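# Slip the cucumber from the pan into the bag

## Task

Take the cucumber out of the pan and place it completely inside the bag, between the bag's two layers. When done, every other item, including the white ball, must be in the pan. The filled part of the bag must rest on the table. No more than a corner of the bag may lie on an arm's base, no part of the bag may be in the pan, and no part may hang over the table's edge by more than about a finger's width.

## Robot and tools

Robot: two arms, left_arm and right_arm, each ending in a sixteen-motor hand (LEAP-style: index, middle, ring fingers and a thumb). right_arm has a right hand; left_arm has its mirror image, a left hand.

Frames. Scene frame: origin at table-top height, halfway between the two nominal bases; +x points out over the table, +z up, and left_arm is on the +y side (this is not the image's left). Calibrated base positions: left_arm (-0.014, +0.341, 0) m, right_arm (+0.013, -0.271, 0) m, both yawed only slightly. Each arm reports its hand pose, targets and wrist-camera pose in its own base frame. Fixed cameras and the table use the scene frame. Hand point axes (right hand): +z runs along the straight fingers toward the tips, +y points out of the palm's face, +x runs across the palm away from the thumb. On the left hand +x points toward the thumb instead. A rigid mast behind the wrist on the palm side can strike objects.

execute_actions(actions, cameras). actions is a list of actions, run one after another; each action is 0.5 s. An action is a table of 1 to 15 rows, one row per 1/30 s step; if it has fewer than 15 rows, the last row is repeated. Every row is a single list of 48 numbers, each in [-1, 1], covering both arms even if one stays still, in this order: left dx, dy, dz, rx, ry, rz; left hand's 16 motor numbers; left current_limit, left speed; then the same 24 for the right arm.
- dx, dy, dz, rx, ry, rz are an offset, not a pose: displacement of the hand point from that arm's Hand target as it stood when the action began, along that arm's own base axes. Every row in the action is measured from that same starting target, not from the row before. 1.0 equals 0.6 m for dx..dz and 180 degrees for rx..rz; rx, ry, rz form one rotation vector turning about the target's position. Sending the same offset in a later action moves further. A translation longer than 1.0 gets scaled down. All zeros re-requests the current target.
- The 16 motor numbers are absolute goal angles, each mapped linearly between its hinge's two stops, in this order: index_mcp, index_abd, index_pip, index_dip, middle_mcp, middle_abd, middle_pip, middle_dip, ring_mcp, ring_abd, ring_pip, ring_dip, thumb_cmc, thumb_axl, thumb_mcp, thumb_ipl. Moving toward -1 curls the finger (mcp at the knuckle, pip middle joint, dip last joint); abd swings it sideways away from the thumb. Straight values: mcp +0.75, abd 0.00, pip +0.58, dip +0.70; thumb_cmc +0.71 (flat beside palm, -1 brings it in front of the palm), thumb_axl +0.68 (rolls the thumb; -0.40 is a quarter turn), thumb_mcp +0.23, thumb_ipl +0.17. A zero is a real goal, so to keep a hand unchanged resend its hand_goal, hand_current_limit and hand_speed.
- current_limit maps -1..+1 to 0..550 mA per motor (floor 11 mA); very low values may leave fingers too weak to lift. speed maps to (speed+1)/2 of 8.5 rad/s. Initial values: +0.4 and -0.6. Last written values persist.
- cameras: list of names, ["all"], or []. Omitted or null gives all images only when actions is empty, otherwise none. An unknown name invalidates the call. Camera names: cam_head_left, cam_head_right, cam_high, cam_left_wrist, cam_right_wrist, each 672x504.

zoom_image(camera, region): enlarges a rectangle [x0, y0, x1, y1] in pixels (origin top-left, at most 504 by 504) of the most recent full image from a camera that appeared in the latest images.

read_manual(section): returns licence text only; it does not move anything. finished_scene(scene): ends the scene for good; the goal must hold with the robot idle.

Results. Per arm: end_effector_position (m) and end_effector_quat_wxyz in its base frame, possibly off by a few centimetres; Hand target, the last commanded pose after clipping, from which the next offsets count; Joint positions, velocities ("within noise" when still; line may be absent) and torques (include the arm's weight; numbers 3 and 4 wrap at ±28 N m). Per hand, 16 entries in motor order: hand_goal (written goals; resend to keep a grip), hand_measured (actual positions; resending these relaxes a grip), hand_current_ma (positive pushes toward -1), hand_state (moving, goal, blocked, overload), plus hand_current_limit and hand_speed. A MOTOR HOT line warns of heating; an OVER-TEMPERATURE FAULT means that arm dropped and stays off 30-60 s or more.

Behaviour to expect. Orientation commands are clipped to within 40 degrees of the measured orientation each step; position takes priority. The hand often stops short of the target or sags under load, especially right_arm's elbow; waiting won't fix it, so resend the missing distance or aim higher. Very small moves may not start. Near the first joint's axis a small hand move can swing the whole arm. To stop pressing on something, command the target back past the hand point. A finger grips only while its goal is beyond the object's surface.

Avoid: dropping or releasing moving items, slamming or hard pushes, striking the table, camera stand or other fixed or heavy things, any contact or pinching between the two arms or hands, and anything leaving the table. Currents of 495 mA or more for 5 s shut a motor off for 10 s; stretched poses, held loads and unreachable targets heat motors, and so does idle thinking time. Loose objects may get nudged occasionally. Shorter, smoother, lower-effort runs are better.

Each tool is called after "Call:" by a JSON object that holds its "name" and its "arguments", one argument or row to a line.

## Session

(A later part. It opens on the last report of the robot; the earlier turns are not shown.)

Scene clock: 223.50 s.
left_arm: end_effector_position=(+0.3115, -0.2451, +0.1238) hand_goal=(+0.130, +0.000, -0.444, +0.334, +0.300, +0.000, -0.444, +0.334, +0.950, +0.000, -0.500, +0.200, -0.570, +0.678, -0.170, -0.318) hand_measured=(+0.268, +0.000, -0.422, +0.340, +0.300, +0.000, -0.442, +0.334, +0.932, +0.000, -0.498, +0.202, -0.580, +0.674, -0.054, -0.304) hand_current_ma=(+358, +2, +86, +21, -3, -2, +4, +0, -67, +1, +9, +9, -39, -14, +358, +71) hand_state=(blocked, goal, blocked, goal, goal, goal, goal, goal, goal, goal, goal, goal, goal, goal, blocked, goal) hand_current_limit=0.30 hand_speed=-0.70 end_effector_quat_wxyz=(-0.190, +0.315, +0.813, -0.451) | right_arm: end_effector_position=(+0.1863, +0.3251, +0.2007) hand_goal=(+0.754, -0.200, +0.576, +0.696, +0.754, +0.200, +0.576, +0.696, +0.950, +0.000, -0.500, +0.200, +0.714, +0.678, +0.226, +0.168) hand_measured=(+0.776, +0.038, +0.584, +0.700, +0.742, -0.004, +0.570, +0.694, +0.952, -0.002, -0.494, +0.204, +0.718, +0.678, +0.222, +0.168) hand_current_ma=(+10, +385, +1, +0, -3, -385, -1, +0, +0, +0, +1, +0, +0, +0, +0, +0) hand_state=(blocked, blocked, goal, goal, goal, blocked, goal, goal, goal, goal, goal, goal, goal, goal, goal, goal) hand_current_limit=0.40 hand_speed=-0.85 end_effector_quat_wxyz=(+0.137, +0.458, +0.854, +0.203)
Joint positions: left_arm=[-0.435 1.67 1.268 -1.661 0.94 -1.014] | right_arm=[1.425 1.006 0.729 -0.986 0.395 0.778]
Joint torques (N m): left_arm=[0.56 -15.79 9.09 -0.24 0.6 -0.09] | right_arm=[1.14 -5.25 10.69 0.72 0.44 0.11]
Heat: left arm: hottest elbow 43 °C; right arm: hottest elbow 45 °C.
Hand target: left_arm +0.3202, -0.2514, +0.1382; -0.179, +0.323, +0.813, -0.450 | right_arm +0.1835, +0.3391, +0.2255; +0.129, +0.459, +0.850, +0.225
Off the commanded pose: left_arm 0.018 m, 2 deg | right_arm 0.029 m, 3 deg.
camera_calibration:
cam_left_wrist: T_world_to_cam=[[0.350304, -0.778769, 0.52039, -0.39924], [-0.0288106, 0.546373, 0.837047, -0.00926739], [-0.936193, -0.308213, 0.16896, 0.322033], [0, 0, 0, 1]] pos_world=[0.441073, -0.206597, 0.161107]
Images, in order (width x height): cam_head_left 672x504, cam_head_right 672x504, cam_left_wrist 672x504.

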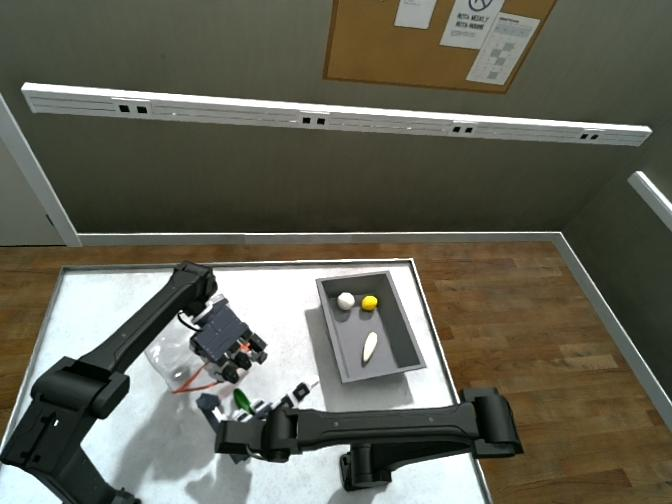

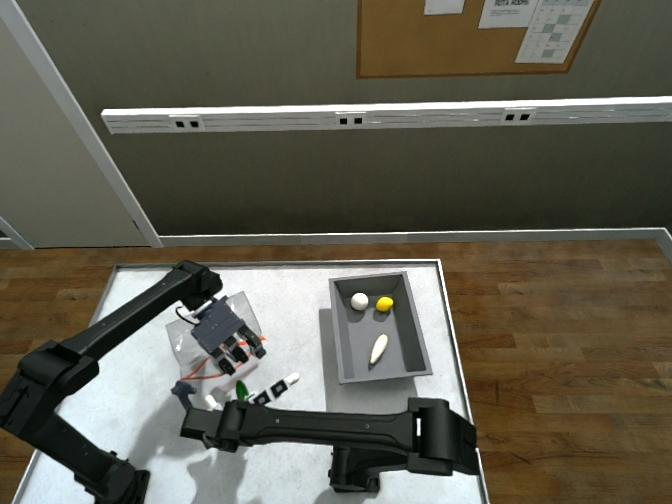

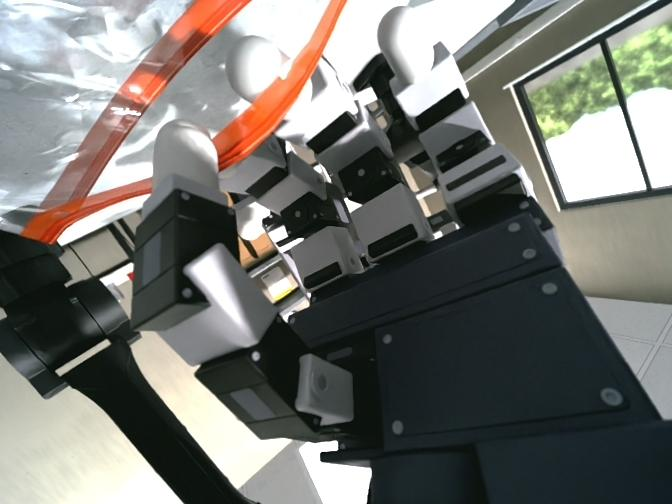

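Call:
{"name": "execute_actions", "arguments": {
  "actions": [
    [[0,0,0,0,0,0,0.13,0,-0.445,0.333,0.3,0,-0.445,0.333,0.95,0,-0.5,0.2,-0.571,0.678,-0.17,-0.319,0.3,-0.7,0.042,0.021,0,0,0,0,0.754,-0.2,0.576,0.696,0.754,0.2,0.576,0.696,0.95,0,-0.5,0.2,0.714,0.678,0.226,0.168,0.4,-0.85]],
    [[0,0,0,0,0,0,0.13,0,-0.445,0.333,0.3,0,-0.445,0.333,0.95,0,-0.5,0.2,-0.571,0.678,-0.17,-0.319,0.3,-0.7,0.042,0.021,0,0,0,0,0.754,-0.2,0.576,0.696,0.754,0.2,0.576,0.696,0.95,0,-0.5,0.2,0.714,0.678,0.226,0.168,0.4,-0.85]]
  ],
  "cameras": ["cam_head_left","cam_head_right","cam_left_wrist","cam_high","cam_right_wrist"]
}}

Call:
{"name": "zoom_image", "arguments": {
  "camera": "cam_left_wrist",
  "region": [0, 0, 500, 250]
}}

Call:
{"name": "zoom_image", "arguments": {
  "camera": "cam_head_left",
  "region": [160, 310, 300, 450]
}}

Scene clock: 226.70 s.
left_arm: end_effector_position=(+0.3115, -0.2451, +0.1238) hand_goal=(+0.130, +0.000, -0.444, +0.334, +0.300, +0.000, -0.444, +0.334, +0.950, +0.000, -0.500, +0.200, -0.570, +0.678, -0.170, -0.318) hand_measured=(+0.268, +0.000, -0.422, +0.340, +0.300, +0.000, -0.442, +0.334, +0.932, +0.000, -0.498, +0.202, -0.580, +0.674, -0.054, -0.304) hand_current_ma=(+358, +2, +86, +21, -3, -2, +4, +0, -67, +1, +9, +9, -39, -14, +358, +71) hand_state=(blocked, goal, blocked, goal, goal, goal, goal, goal, goal, goal, goal, goal, goal, goal, blocked, goal) hand_current_limit=0.30 hand_speed=-0.70 end_effector_quat_wxyz=(-0.190, +0.315, +0.813, -0.451) | right_arm: end_effector_position=(+0.2230, +0.3453, +0.2011) hand_goal=(+0.754, -0.200, +0.576, +0.696, +0.754, +0.200, +0.576, +0.696, +0.950, +0.000, -0.500, +0.200, +0.714, +0.678, +0.226, +0.168) hand_measured=(+0.776, +0.038, +0.584, +0.700, +0.742, -0.004, +0.570, +0.694, +0.952, -0.002, -0.494, +0.204, +0.718, +0.678, +0.222, +0.168) hand_current_ma=(+10, +385, +1, +0, -3, -385, -1, +0, +0, +0, +1, +0, +0, +0, +0, +0) hand_state=(blocked, blocked, goal, goal, goal, blocked, goal, goal, goal, goal, goal, goal, goal, goal, goal, goal) hand_current_limit=0.40 hand_speed=-0.85 end_effector_quat_wxyz=(+0.134, +0.456, +0.858, +0.198)
Joint positions: left_arm=[-0.435 1.67 1.268 -1.661 0.94 -1.014] | right_arm=[1.305 1.082 0.783 -0.928 0.345 0.651]
Joint torques (N m): left_arm=[0.62 -15.79 9.07 -0.27 0.59 -0.1] | right_arm=[-1.08 -5.07 10.81 1.99 0.25 -0.09]
Heat: left arm: hottest elbow 43 °C; right arm: hottest elbow 45 °C.
Hand target: left_arm +0.3202, -0.2514, +0.1382; -0.179, +0.323, +0.813, -0.450 | right_arm +0.2338, +0.3644, +0.2256; +0.129, +0.459, +0.850, +0.225
Off the commanded pose: left_arm 0.018 m, 2 deg | right_arm 0.033 m, 3 deg.
camera_calibration:
cam_left_wrist: T_world_to_cam=[[0.350304, -0.778769, 0.52039, -0.39924], [-0.0288106, 0.546373, 0.837047, -0.00926739], [-0.936193, -0.308213, 0.16896, 0.322033], [0, 0, 0, 1]] pos_world=[0.441073, -0.206597, 0.161107]
cam_right_wrist: T_world_to_cam=[[0.899462, -0.289029, 0.327766, -0.137425], [-0.413023, -0.807281, 0.421555, 0.242037], [0.142758, -0.514548, -0.845494, 0.439256], [0, 0, 0, 1]] pos_world=[0.160869, 0.38169, 0.3144]

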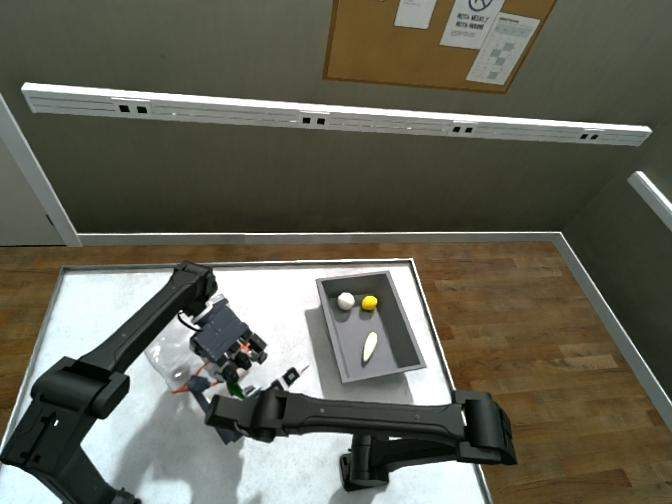

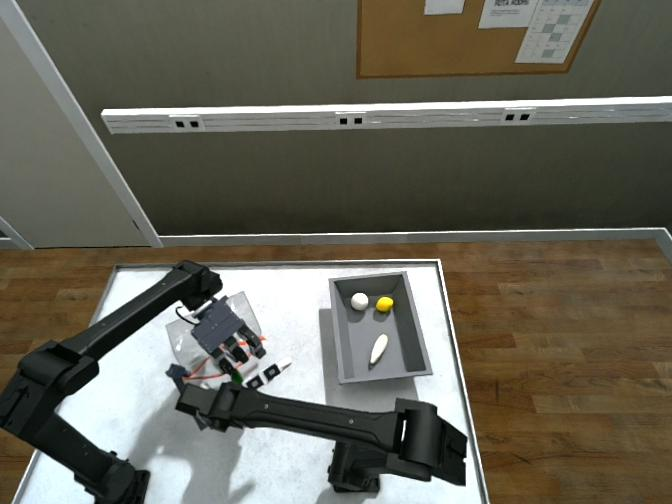

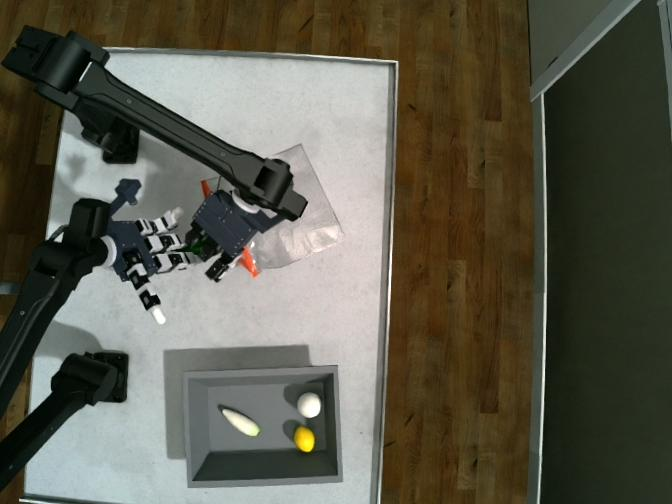

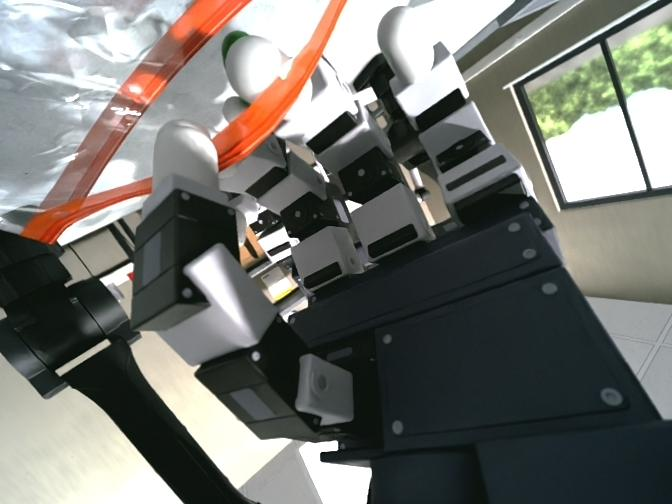

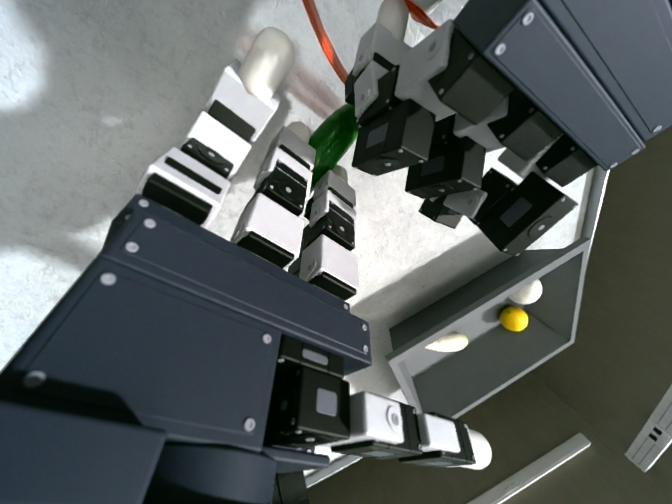

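Scaled by 1.008 from the camera's 672x504 image, which has a finer 960x720 frame.

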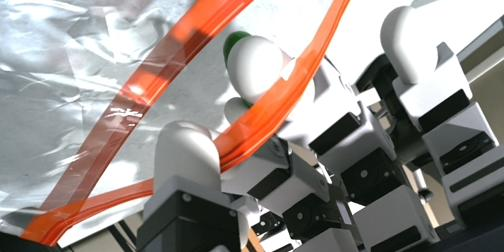

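Scaled by 3.600 from the camera's 672x504 image, which has a finer 960x720 frame.

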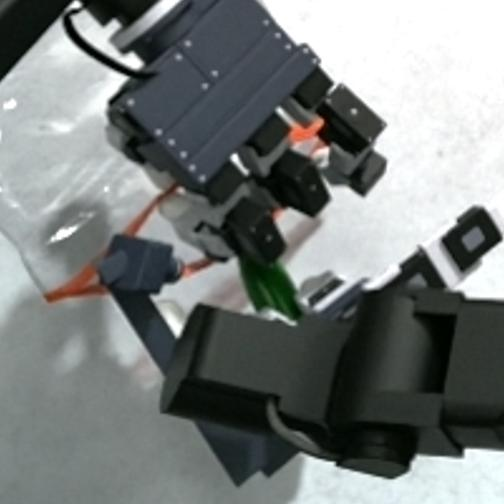

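Call:
{"name": "execute_actions", "arguments": {
  "actions": [
    [[0,0,0,0,0,0,0.13,0,-0.445,0.333,0.3,0,-0.445,0.333,0.95,0,-0.5,0.2,-0.571,0.678,-0.17,-0.319,0.3,-0.7,0.01,0.005,-0.05,0,0,0,0.754,-0.2,0.576,0.696,0.754,0.2,0.576,0.696,0.95,0,-0.5,0.2,0.714,0.678,0.226,0.168,0.4,-0.85]],
    [[0,0,0,0,0,0,0.13,0,-0.445,0.333,0.3,0,-0.445,0.333,0.95,0,-0.5,0.2,-0.571,0.678,-0.17,-0.319,0.3,-0.7,0.01,0.005,-0.04,0,0,0,0.754,-0.2,0.576,0.696,0.754,0.2,0.576,0.696,0.95,0,-0.5,0.2,0.714,0.678,0.226,0.168,0.4,-0.85]]
  ],
  "cameras": ["cam_head_left","cam_head_right","cam_left_wrist","cam_right_wrist"]
}}

Call:
{"name": "zoom_image", "arguments": {
  "camera": "cam_left_wrist",
  "region": [0, 0, 500, 250]
}}

Call:
{"name": "zoom_image", "arguments": {
  "camera": "cam_head_left",
  "region": [160, 310, 300, 450]
}}

Call:
{"name": "zoom_image", "arguments": {
  "camera": "cam_right_wrist",
  "region": [200, 0, 500, 200]
}}

Scene clock: 231.07 s.
left_arm: end_effector_position=(+0.3115, -0.2451, +0.1238) hand_goal=(+0.130, +0.000, -0.444, +0.334, +0.300, +0.000, -0.444, +0.334, +0.950, +0.000, -0.500, +0.200, -0.570, +0.678, -0.170, -0.318) hand_measured=(+0.268, +0.000, -0.422, +0.340, +0.300, +0.000, -0.442, +0.334, +0.932, +0.000, -0.498, +0.202, -0.580, +0.674, -0.054, -0.304) hand_current_ma=(+357, +2, +86, +21, -3, -2, +4, +0, -67, +1, +9, +9, -39, -14, +357, +71) hand_state=(blocked, goal, blocked, goal, goal, goal, goal, goal, goal, goal, goal, goal, goal, goal, blocked, goal) hand_current_limit=0.30 hand_speed=-0.70 end_effector_quat_wxyz=(-0.190, +0.315, +0.813, -0.451) | right_arm: end_effector_position=(+0.2397, +0.3712, +0.1750) hand_goal=(+0.754, -0.200, +0.576, +0.696, +0.754, +0.200, +0.576, +0.696, +0.950, +0.000, -0.500, +0.200, +0.714, +0.678, +0.226, +0.168) hand_measured=(+0.776, +0.038, +0.584, +0.700, +0.742, -0.004, +0.570, +0.694, +0.952, -0.002, -0.494, +0.204, +0.718, +0.678, +0.222, +0.168) hand_current_ma=(+10, +385, +1, +0, -3, -385, -1, +0, +0, +0, +1, +0, +0, +0, +0, +0) hand_state=(blocked, blocked, goal, goal, goal, blocked, goal, goal, goal, goal, goal, goal, goal, goal, goal, goal) hand_current_limit=0.40 hand_speed=-0.85 end_effector_quat_wxyz=(+0.127, +0.457, +0.852, +0.224)
Joint positions: left_arm=[-0.435 1.67 1.268 -1.661 0.94 -1.014] | right_arm=[1.275 1.175 0.757 -0.743 0.331 0.619]
Joint torques (N m): left_arm=[0.62 -15.79 9.07 -0.25 0.61 -0.1] | right_arm=[-1.2 -6.71 6.65 2.29 0.25 -0.12]
Heat: left arm: hottest elbow 43 °C; right arm: hottest elbow 46 °C.
Hand target: left_arm +0.3202, -0.2514, +0.1382; -0.179, +0.323, +0.813, -0.450 | right_arm +0.2459, +0.3704, +0.1715; +0.129, +0.459, +0.850, +0.225
Off the commanded pose: left_arm 0.018 m, 2 deg | right_arm 0.007 m, 0 deg.
camera_calibration:
cam_left_wrist: T_world_to_cam=[[0.350304, -0.778769, 0.52039, -0.39924], [-0.0288106, 0.546373, 0.837047, -0.00926739], [-0.936193, -0.308213, 0.16896, 0.322033], [0, 0, 0, 1]] pos_world=[0.441073, -0.206597, 0.161107]
cam_right_wrist: T_world_to_cam=[[0.895813, -0.30454, 0.323688, -0.129037], [-0.416469, -0.829484, 0.372169, 0.298439], [0.155154, -0.4682, -0.869894, 0.412184], [0, 0, 0, 1]] pos_world=[0.175931, 0.401238, 0.289255]
Images, in order (width x height): cam_head_left 672x504, cam_head_right 672x504, cam_left_wrist 672x504, cam_right_wrist 672x504.

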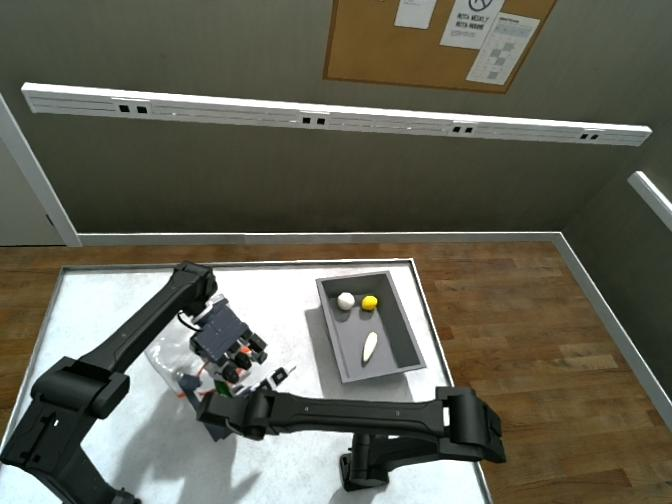

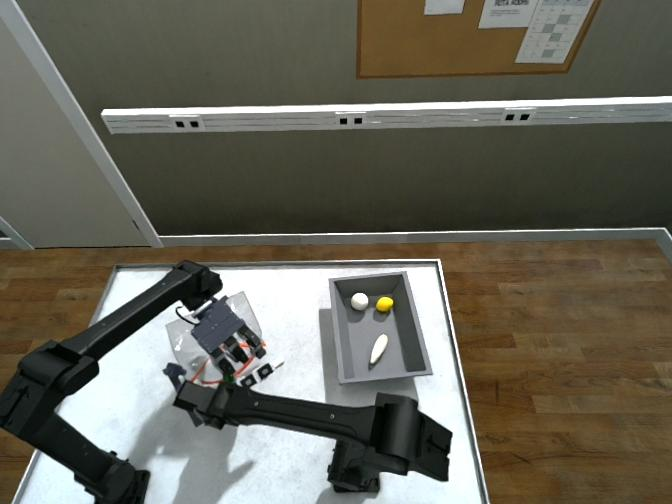

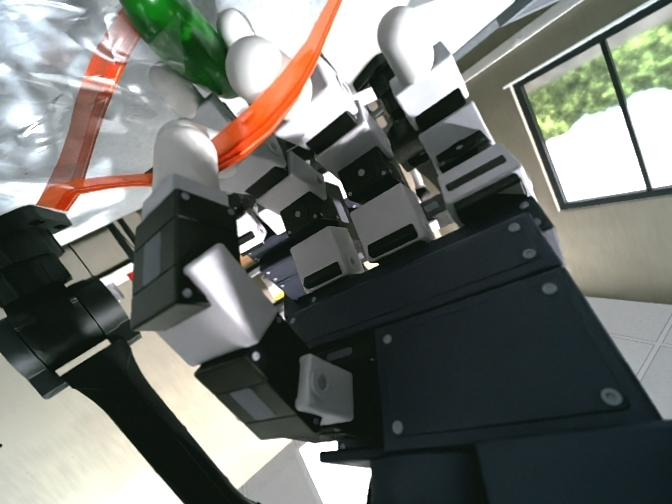

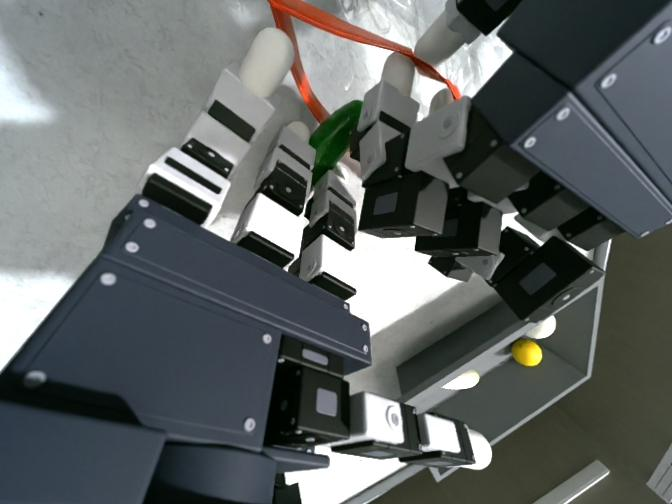

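Scaled by 1.008 from the camera's 672x504 image, which has a finer 960x720 frame.

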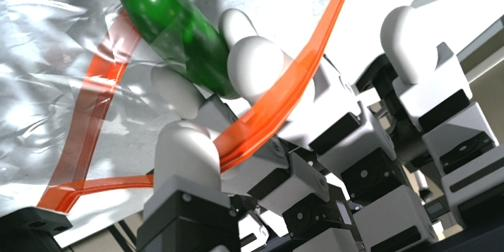

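Scaled by 3.600 from the camera's 672x504 image, which has a finer 960x720 frame.

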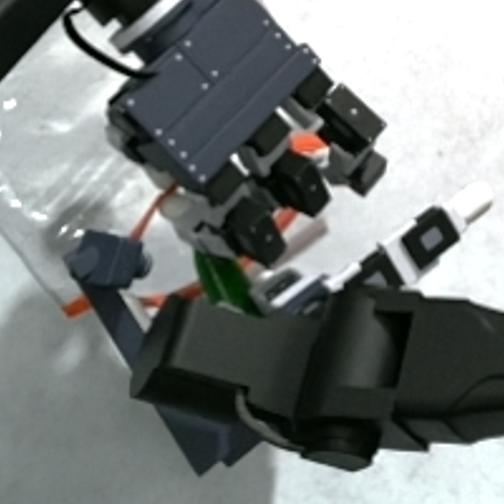

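Scaled by 1.680 from the camera's 672x504 image, which has a finer 960x720 frame.

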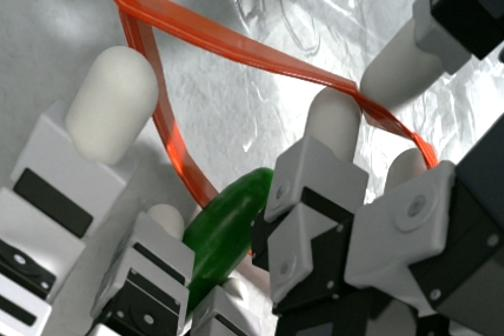

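Call:
{"name": "execute_actions", "arguments": {
  "actions": [
    [[0,0,0,0,0,0,0.13,0,-0.445,0.333,0.3,0,-0.445,0.333,0.95,0,-0.5,0.2,-0.571,0.678,-0.17,-0.319,0.3,-0.7,0.025,0.004,-0.028,0,0,0,0.754,-0.2,0.576,0.696,0.754,0.2,0.576,0.696,0.95,0,-0.5,0.2,0.714,0.678,0.226,0.168,0.4,-0.85]],
    [[0,0,0,0,0,0,0.13,0,-0.445,0.333,0.3,0,-0.445,0.333,0.95,0,-0.5,0.2,-0.571,0.678,-0.17,-0.319,0.3,-0.7,0.012,0,-0.02,0,0,0,0.754,-0.2,0.576,0.696,0.754,0.2,0.576,0.696,0.95,0,-0.5,0.2,0.714,0.678,0.226,0.168,0.4,-0.85]]
  ],
  "cameras": ["cam_head_left","cam_left_wrist","cam_right_wrist"]
}}

Call:
{"name": "zoom_image", "arguments": {
  "camera": "cam_left_wrist",
  "region": [0, 0, 500, 250]
}}

Call:
{"name": "zoom_image", "arguments": {
  "camera": "cam_right_wrist",
  "region": [200, 0, 500, 200]
}}

Scene clock: 236.97 s.
left_arm: end_effector_position=(+0.3115, -0.2451, +0.1238) hand_goal=(+0.130, +0.000, -0.444, +0.334, +0.300, +0.000, -0.444, +0.334, +0.950, +0.000, -0.500, +0.200, -0.570, +0.678, -0.170, -0.318) hand_measured=(+0.268, +0.000, -0.422, +0.340, +0.300, +0.000, -0.442, +0.334, +0.932, +0.000, -0.498, +0.202, -0.580, +0.674, -0.054, -0.304) hand_current_ma=(+358, +2, +86, +21, -3, -2, +4, +0, -67, +1, +9, +9, -39, -14, +358, +71) hand_state=(blocked, goal, blocked, goal, goal, goal, goal, goal, goal, goal, goal, goal, goal, goal, blocked, goal) hand_current_limit=0.30 hand_speed=-0.70 end_effector_quat_wxyz=(-0.190, +0.315, +0.813, -0.451) | right_arm: end_effector_position=(+0.2622, +0.3761, +0.1531) hand_goal=(+0.754, -0.200, +0.576, +0.696, +0.754, +0.200, +0.576, +0.696, +0.950, +0.000, -0.500, +0.200, +0.714, +0.678, +0.226, +0.168) hand_measured=(+0.776, +0.038, +0.584, +0.700, +0.738, -0.002, +0.566, +0.692, +0.952, -0.002, -0.494, +0.204, +0.718, +0.678, +0.222, +0.168) hand_current_ma=(+10, +385, +1, +0, -5, -385, -2, +0, +0, +0, +1, +0, +0, +0, +0, +0) hand_state=(blocked, blocked, goal, goal, goal, blocked, goal, goal, goal, goal, goal, goal, goal, goal, goal, goal) hand_current_limit=0.40 hand_speed=-0.85 end_effector_quat_wxyz=(+0.126, +0.457, +0.850, +0.231)
Joint positions: left_arm=[-0.435 1.67 1.268 -1.661 0.94 -1.014] | right_arm=[1.214 1.234 0.731 -0.624 0.306 0.56]
Joint torques (N m): left_arm=[0.44 -15.85 9.07 -0.25 0.6 -0.09] | right_arm=[-1.32 -6.12 6.11 2.03 0.14 -0.07]
Heat: left arm: hottest elbow 43 °C; right arm: hottest elbow 45 °C.
Hand target: left_arm +0.3202, -0.2514, +0.1382; -0.179, +0.323, +0.813, -0.450 | right_arm +0.2680, +0.3728, +0.1427; +0.128, +0.459, +0.850, +0.225
Off the commanded pose: left_arm 0.018 m, 2 deg | right_arm 0.012 m, 1 deg.
camera_calibration:
cam_left_wrist: T_world_to_cam=[[0.350304, -0.778769, 0.52039, -0.39924], [-0.0288106, 0.546373, 0.837047, -0.00926739], [-0.936193, -0.308213, 0.16896, 0.322033], [0, 0, 0, 1]] pos_world=[0.441073, -0.206597, 0.161107]
cam_right_wrist: T_world_to_cam=[[0.894022, -0.308733, 0.324666, -0.138719], [-0.418271, -0.834832, 0.357918, 0.324767], [0.160541, -0.455785, -0.875492, 0.386815], [0, 0, 0, 1]] pos_world=[0.197759, 0.404603, 0.267451]
Images, in order (width x height): cam_head_left 672x504, cam_left_wrist 672x504, cam_right_wrist 672x504.

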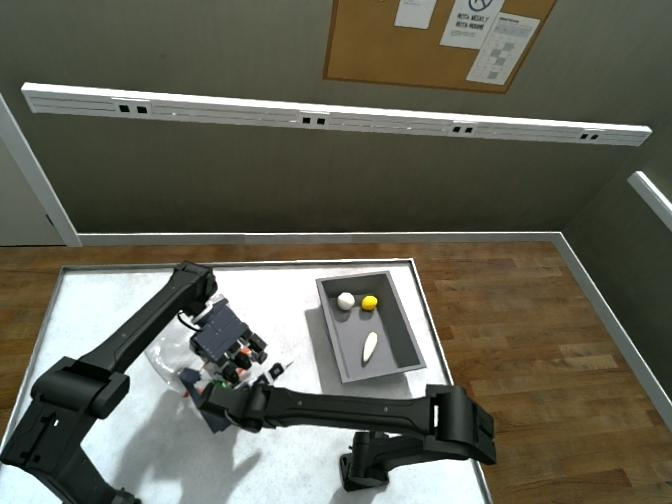

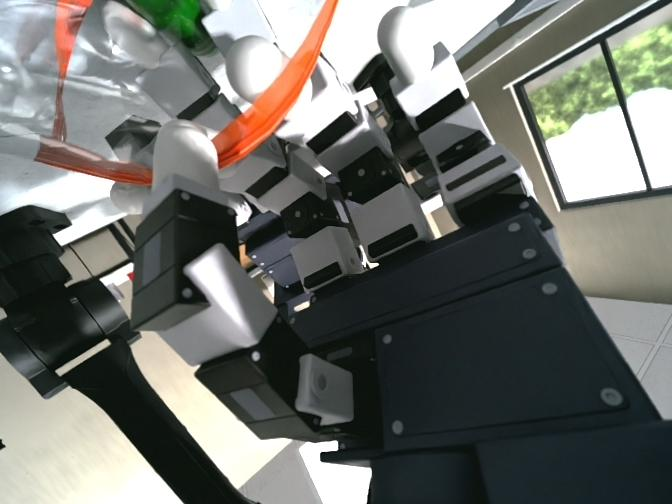

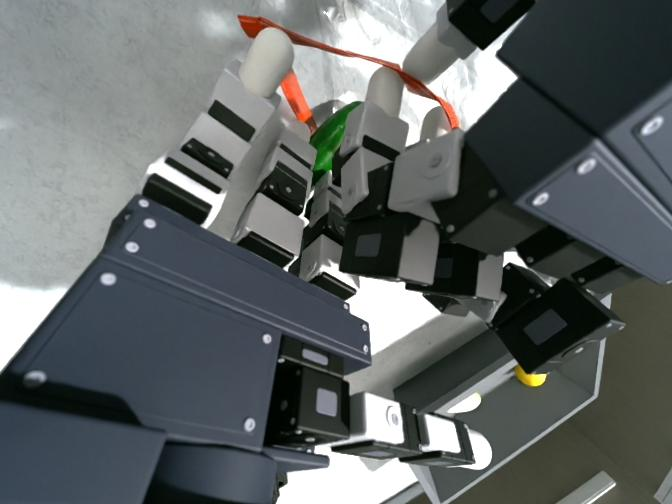

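Scaled by 1.008 from the camera's 672x504 image, which has a finer 960x720 frame.

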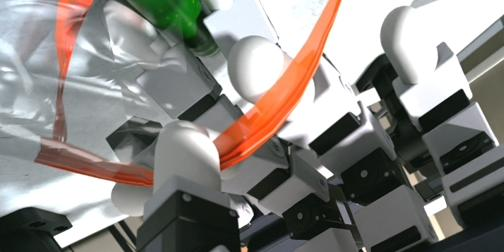

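Scaled by 1.680 from the camera's 672x504 image, which has a finer 960x720 frame.

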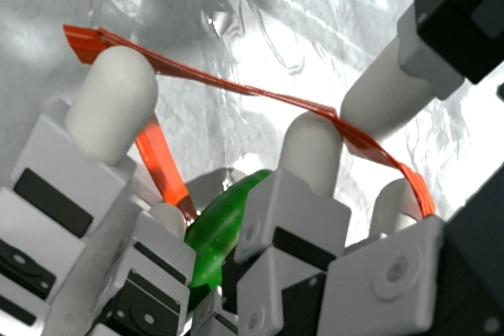

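Call:
{"name": "execute_actions", "arguments": {
  "actions": [
    [[0,0,0,0,0,0,0.13,0,-0.445,0.333,0.3,0,-0.445,0.333,0.95,0,-0.5,0.2,-0.571,0.678,-0.17,-0.319,0.3,-0.7,0,0,0.012,0,0,0,0.754,0.12,0.576,0.696,0.754,-0.1,0.576,0.696,0.95,0,-0.5,0.2,0.714,0.678,0.226,0.168,0.4,-0.85]],
    [[0,0,0,0,0,0,0.13,0,-0.445,0.333,0.3,0,-0.445,0.333,0.95,0,-0.5,0.2,-0.571,0.678,-0.17,-0.319,0.3,-0.7,-0.02,-0.012,0.01,0,0,0,0.754,0.15,0.576,0.696,0.754,-0.13,0.576,0.696,0.95,0,-0.5,0.2,0.714,0.678,0.226,0.168,0.4,-0.7]]
  ],
  "cameras": ["cam_left_wrist","cam_right_wrist"]
}}

Call:
{"name": "zoom_image", "arguments": {
  "camera": "cam_left_wrist",
  "region": [0, 0, 500, 250]
}}

Call:
{"name": "zoom_image", "arguments": {
  "camera": "cam_right_wrist",
  "region": [200, 0, 500, 200]
}}

Scene clock: 239.37 s.
left_arm: end_effector_position=(+0.3115, -0.2451, +0.1238) hand_goal=(+0.130, +0.000, -0.444, +0.334, +0.300, +0.000, -0.444, +0.334, +0.950, +0.000, -0.500, +0.200, -0.570, +0.678, -0.170, -0.318) hand_measured=(+0.268, +0.000, -0.422, +0.340, +0.300, +0.000, -0.442, +0.334, +0.932, +0.000, -0.498, +0.202, -0.580, +0.674, -0.054, -0.304) hand_current_ma=(+358, +2, +86, +21, -3, -2, +4, +0, -67, +1, +9, +9, -39, -14, +357, +71) hand_state=(blocked, goal, blocked, goal, goal, goal, goal, goal, goal, goal, goal, goal, goal, goal, blocked, goal) hand_current_limit=0.30 hand_speed=-0.70 end_effector_quat_wxyz=(-0.190, +0.315, +0.813, -0.451) | right_arm: end_effector_position=(+0.2614, +0.3693, +0.1579) hand_goal=(+0.754, +0.150, +0.576, +0.696, +0.754, -0.130, +0.576, +0.696, +0.950, +0.000, -0.500, +0.200, +0.714, +0.678, +0.226, +0.168) hand_measured=(+0.764, +0.146, +0.580, +0.700, +0.756, -0.126, +0.574, +0.694, +0.952, -0.002, -0.494, +0.204, +0.718, +0.678, +0.222, +0.168) hand_current_ma=(+3, +0, +0, +0, +0, +0, +0, +0, +0, +0, +1, +0, +0, +0, +0, +0) hand_state=(goal, goal, goal, goal, goal, goal, goal, goal, goal, goal, goal, goal, goal, goal, goal, goal) hand_current_limit=0.40 hand_speed=-0.70 end_effector_quat_wxyz=(+0.129, +0.459, +0.849, +0.229)
Joint positions: left_arm=[-0.435 1.67 1.268 -1.661 0.94 -1.014] | right_arm=[1.213 1.212 0.728 -0.649 0.313 0.563]
Joint torques (N m): left_arm=[0.5 -15.79 9.07 -0.21 0.6 -0.1] | right_arm=[0.62 -8.35 6.27 1.07 0.33 0.1]
Heat: left arm: hottest elbow 43 °C; right arm: hottest elbow 45 °C.
Hand target: left_arm +0.3202, -0.2514, +0.1382; -0.179, +0.323, +0.813, -0.450 | right_arm +0.2562, +0.3656, +0.1561; +0.129, +0.459, +0.850, +0.225
Off the commanded pose: left_arm 0.018 m, 2 deg | right_arm 0.007 m, 1 deg.
camera_calibration:
cam_left_wrist: T_world_to_cam=[[0.350304, -0.778769, 0.52039, -0.39924], [-0.0288106, 0.546373, 0.837047, -0.00926739], [-0.936193, -0.308213, 0.16896, 0.322033], [0, 0, 0, 1]] pos_world=[0.441073, -0.206597, 0.161107]
cam_right_wrist: T_world_to_cam=[[0.891116, -0.312544, 0.328983, -0.140205], [-0.424654, -0.829913, 0.361818, 0.316253], [0.159943, -0.462126, -0.872272, 0.389977], [0, 0, 0, 1]] pos_world=[0.196863, 0.398861, 0.271864]
Images, in order (width x height): cam_left_wrist 672x504, cam_right_wrist 672x504.

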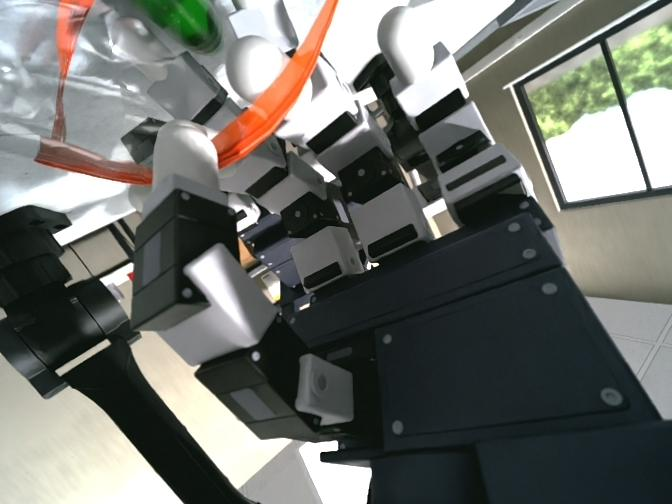

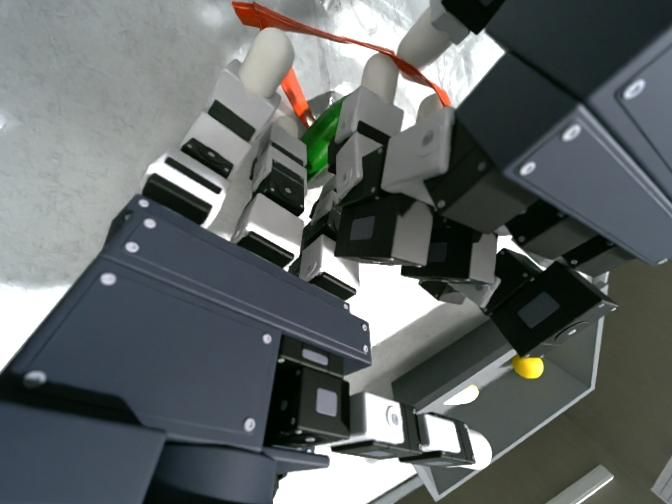

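Scaled by 1.008 from the camera's 672x504 image, which has a finer 960x720 frame.

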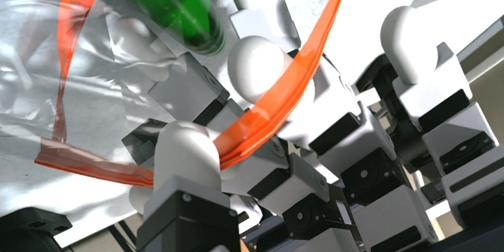

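Scaled by 1.680 from the camera's 672x504 image, which has a finer 960x720 frame.

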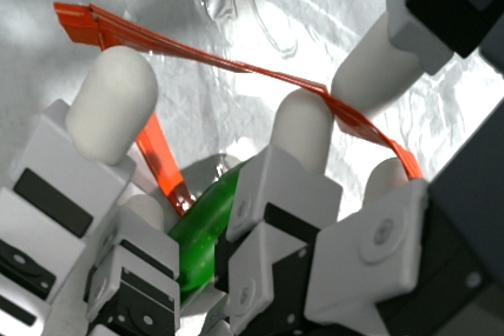

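Call:
{"name": "execute_actions", "arguments": {
  "actions": [
    [[0,0,0,0,0,0,0.13,0,-0.445,0.333,0.3,0,-0.445,0.333,0.95,0,-0.5,0.2,-0.571,0.678,-0.17,-0.319,0.3,-0.7,-0.05,-0.026,0.008,0,0,0,0.754,0.15,0.576,0.696,0.754,-0.13,0.576,0.696,0.95,0,-0.5,0.2,0.714,0.678,0.226,0.168,0.4,-0.7]],
    [[0,0,0,0,0,0,0.13,0,-0.445,0.333,0.3,0,-0.445,0.333,0.95,0,-0.5,0.2,-0.571,0.678,-0.17,-0.319,0.3,-0.7,-0.05,-0.026,0.005,0,0,0,0.754,0.15,0.576,0.696,0.754,-0.13,0.576,0.696,0.95,0,-0.5,0.2,0.714,0.678,0.226,0.168,0.4,-0.7]],
    [[0,0,0,0,0,0,0.13,0,-0.445,0.333,0.3,0,-0.445,0.333,0.95,0,-0.5,0.2,-0.571,0.678,-0.17,-0.319,0.3,-0.7,-0.05,-0.026,0.005,0,0,0,0.754,0.15,0.576,0.696,0.754,-0.13,0.576,0.696,0.95,0,-0.5,0.2,0.714,0.678,0.226,0.168,0.4,-0.7]]
  ],
  "cameras": ["all"]
}}

Call:
{"name": "zoom_image", "arguments": {
  "camera": "cam_left_wrist",
  "region": [0, 0, 500, 250]
}}

Call:
{"name": "zoom_image", "arguments": {
  "camera": "cam_right_wrist",
  "region": [200, 0, 500, 200]
}}

Call:
{"name": "zoom_image", "arguments": {
  "camera": "cam_head_left",
  "region": [160, 310, 300, 450]
}}

Scene clock: 242.93 s.
left_arm: end_effector_position=(+0.3115, -0.2451, +0.1238) hand_goal=(+0.130, +0.000, -0.444, +0.334, +0.300, +0.000, -0.444, +0.334, +0.950, +0.000, -0.500, +0.200, -0.570, +0.678, -0.170, -0.318) hand_measured=(+0.268, +0.000, -0.422, +0.340, +0.300, +0.000, -0.442, +0.334, +0.932, +0.000, -0.498, +0.202, -0.580, +0.674, -0.054, -0.304) hand_current_ma=(+358, +2, +86, +21, -3, -2, +4, +0, -67, +1, +9, +9, -39, -14, +358, +71) hand_state=(blocked, goal, blocked, goal, goal, goal, goal, goal, goal, goal, goal, goal, goal, goal, blocked, goal) hand_current_limit=0.30 hand_speed=-0.70 end_effector_quat_wxyz=(-0.190, +0.315, +0.813, -0.451) | right_arm: end_effector_position=(+0.1709, +0.3216, +0.1680) hand_goal=(+0.754, +0.150, +0.576, +0.696, +0.754, -0.130, +0.576, +0.696, +0.950, +0.000, -0.500, +0.200, +0.714, +0.678, +0.226, +0.168) hand_measured=(+0.760, +0.146, +0.580, +0.700, +0.756, -0.128, +0.574, +0.694, +0.952, -0.002, -0.494, +0.204, +0.718, +0.678, +0.222, +0.168) hand_current_ma=(+1, +0, +0, +0, +0, +0, +0, +0, +0, +0, +1, +0, +0, +0, +0, +0) hand_state=(goal, goal, goal, goal, goal, goal, goal, goal, goal, goal, goal, goal, goal, goal, goal, goal) hand_current_limit=0.40 hand_speed=-0.70 end_effector_quat_wxyz=(+0.129, +0.461, +0.848, +0.227)
Joint positions: left_arm=[-0.435 1.67 1.268 -1.661 0.94 -1.014] | right_arm=[1.483 1.005 0.624 -0.852 0.415 0.836]
Joint torques (N m): left_arm=[0.56 -15.68 9.1 -0.27 0.61 -0.09] | right_arm=[0.56 -4.66 6.63 0.81 0.49 0.1]
Heat: left arm: hottest elbow 43 °C; right arm: hottest elbow 44 °C.
Hand target: left_arm +0.3202, -0.2514, +0.1382; -0.179, +0.323, +0.813, -0.450 | right_arm +0.1661, +0.3188, +0.1668; +0.129, +0.459, +0.850, +0.225
Off the commanded pose: left_arm 0.018 m, 2 deg | right_arm 0.006 m, 0 deg.
camera_calibration:
cam_left_wrist: T_world_to_cam=[[0.350304, -0.778769, 0.52039, -0.39924], [-0.0288106, 0.546373, 0.837047, -0.00926739], [-0.936193, -0.308213, 0.16896, 0.322033], [0, 0, 0, 1]] pos_world=[0.441073, -0.206597, 0.161107]
cam_right_wrist: T_world_to_cam=[[0.890899, -0.315743, 0.326505, -0.0762507], [-0.426881, -0.827619, 0.364444, 0.233843], [0.155152, -0.464062, -0.872109, 0.392594], [0, 0, 0, 1]] pos_world=[0.106843, 0.351645, 0.282059]

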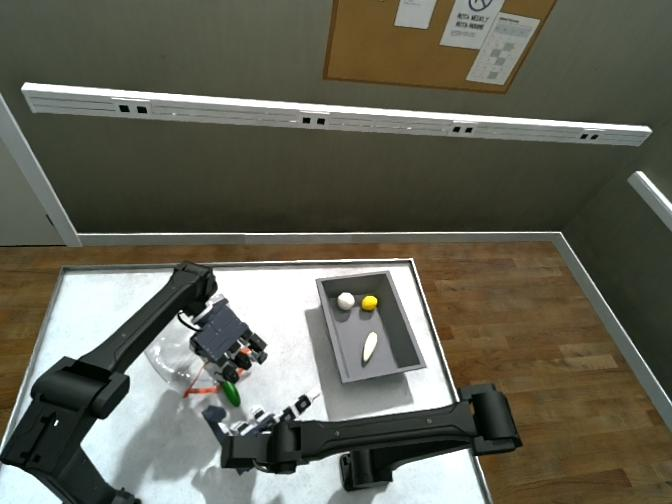

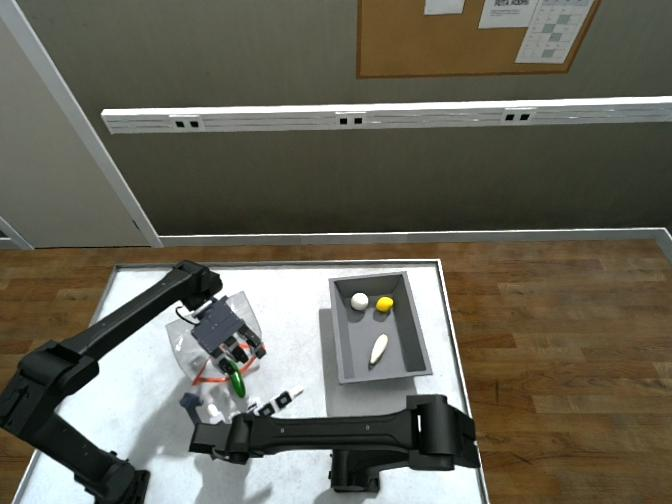

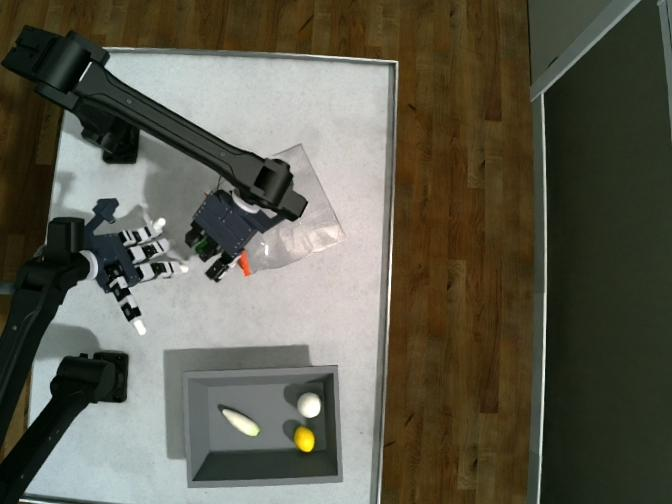

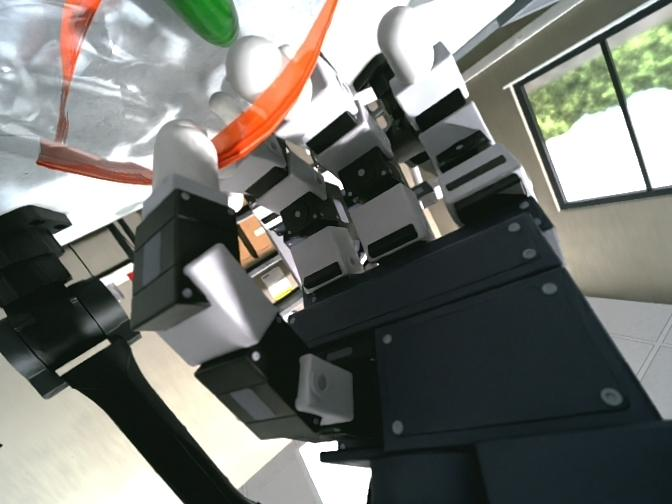

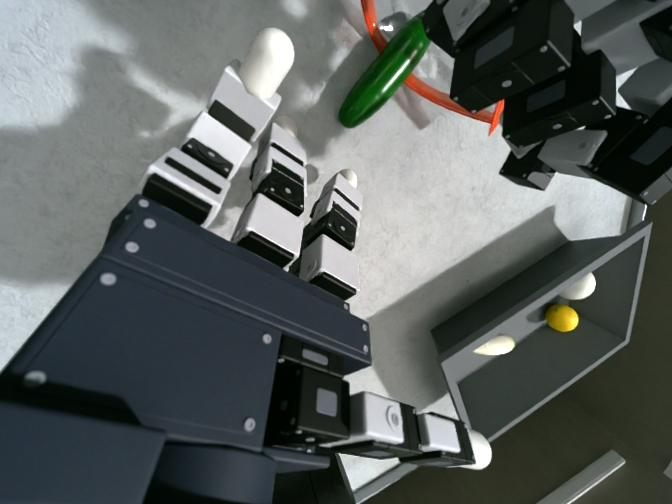

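Scaled by 1.008 from the camera's 672x504 image, which has a finer 960x720 frame.

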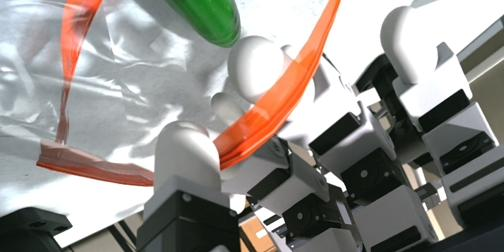

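Scaled by 1.680 from the camera's 672x504 image, which has a finer 960x720 frame.

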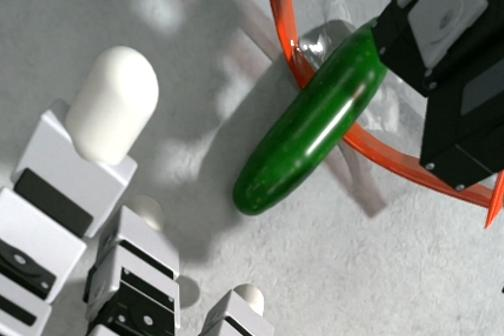

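Scaled by 3.600 from the camera's 672x504 image, which has a finer 960x720 frame.

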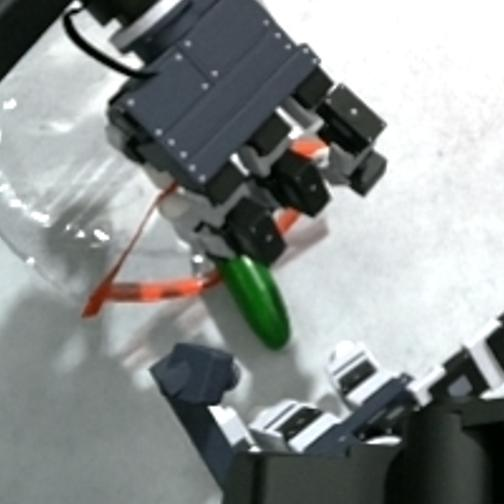

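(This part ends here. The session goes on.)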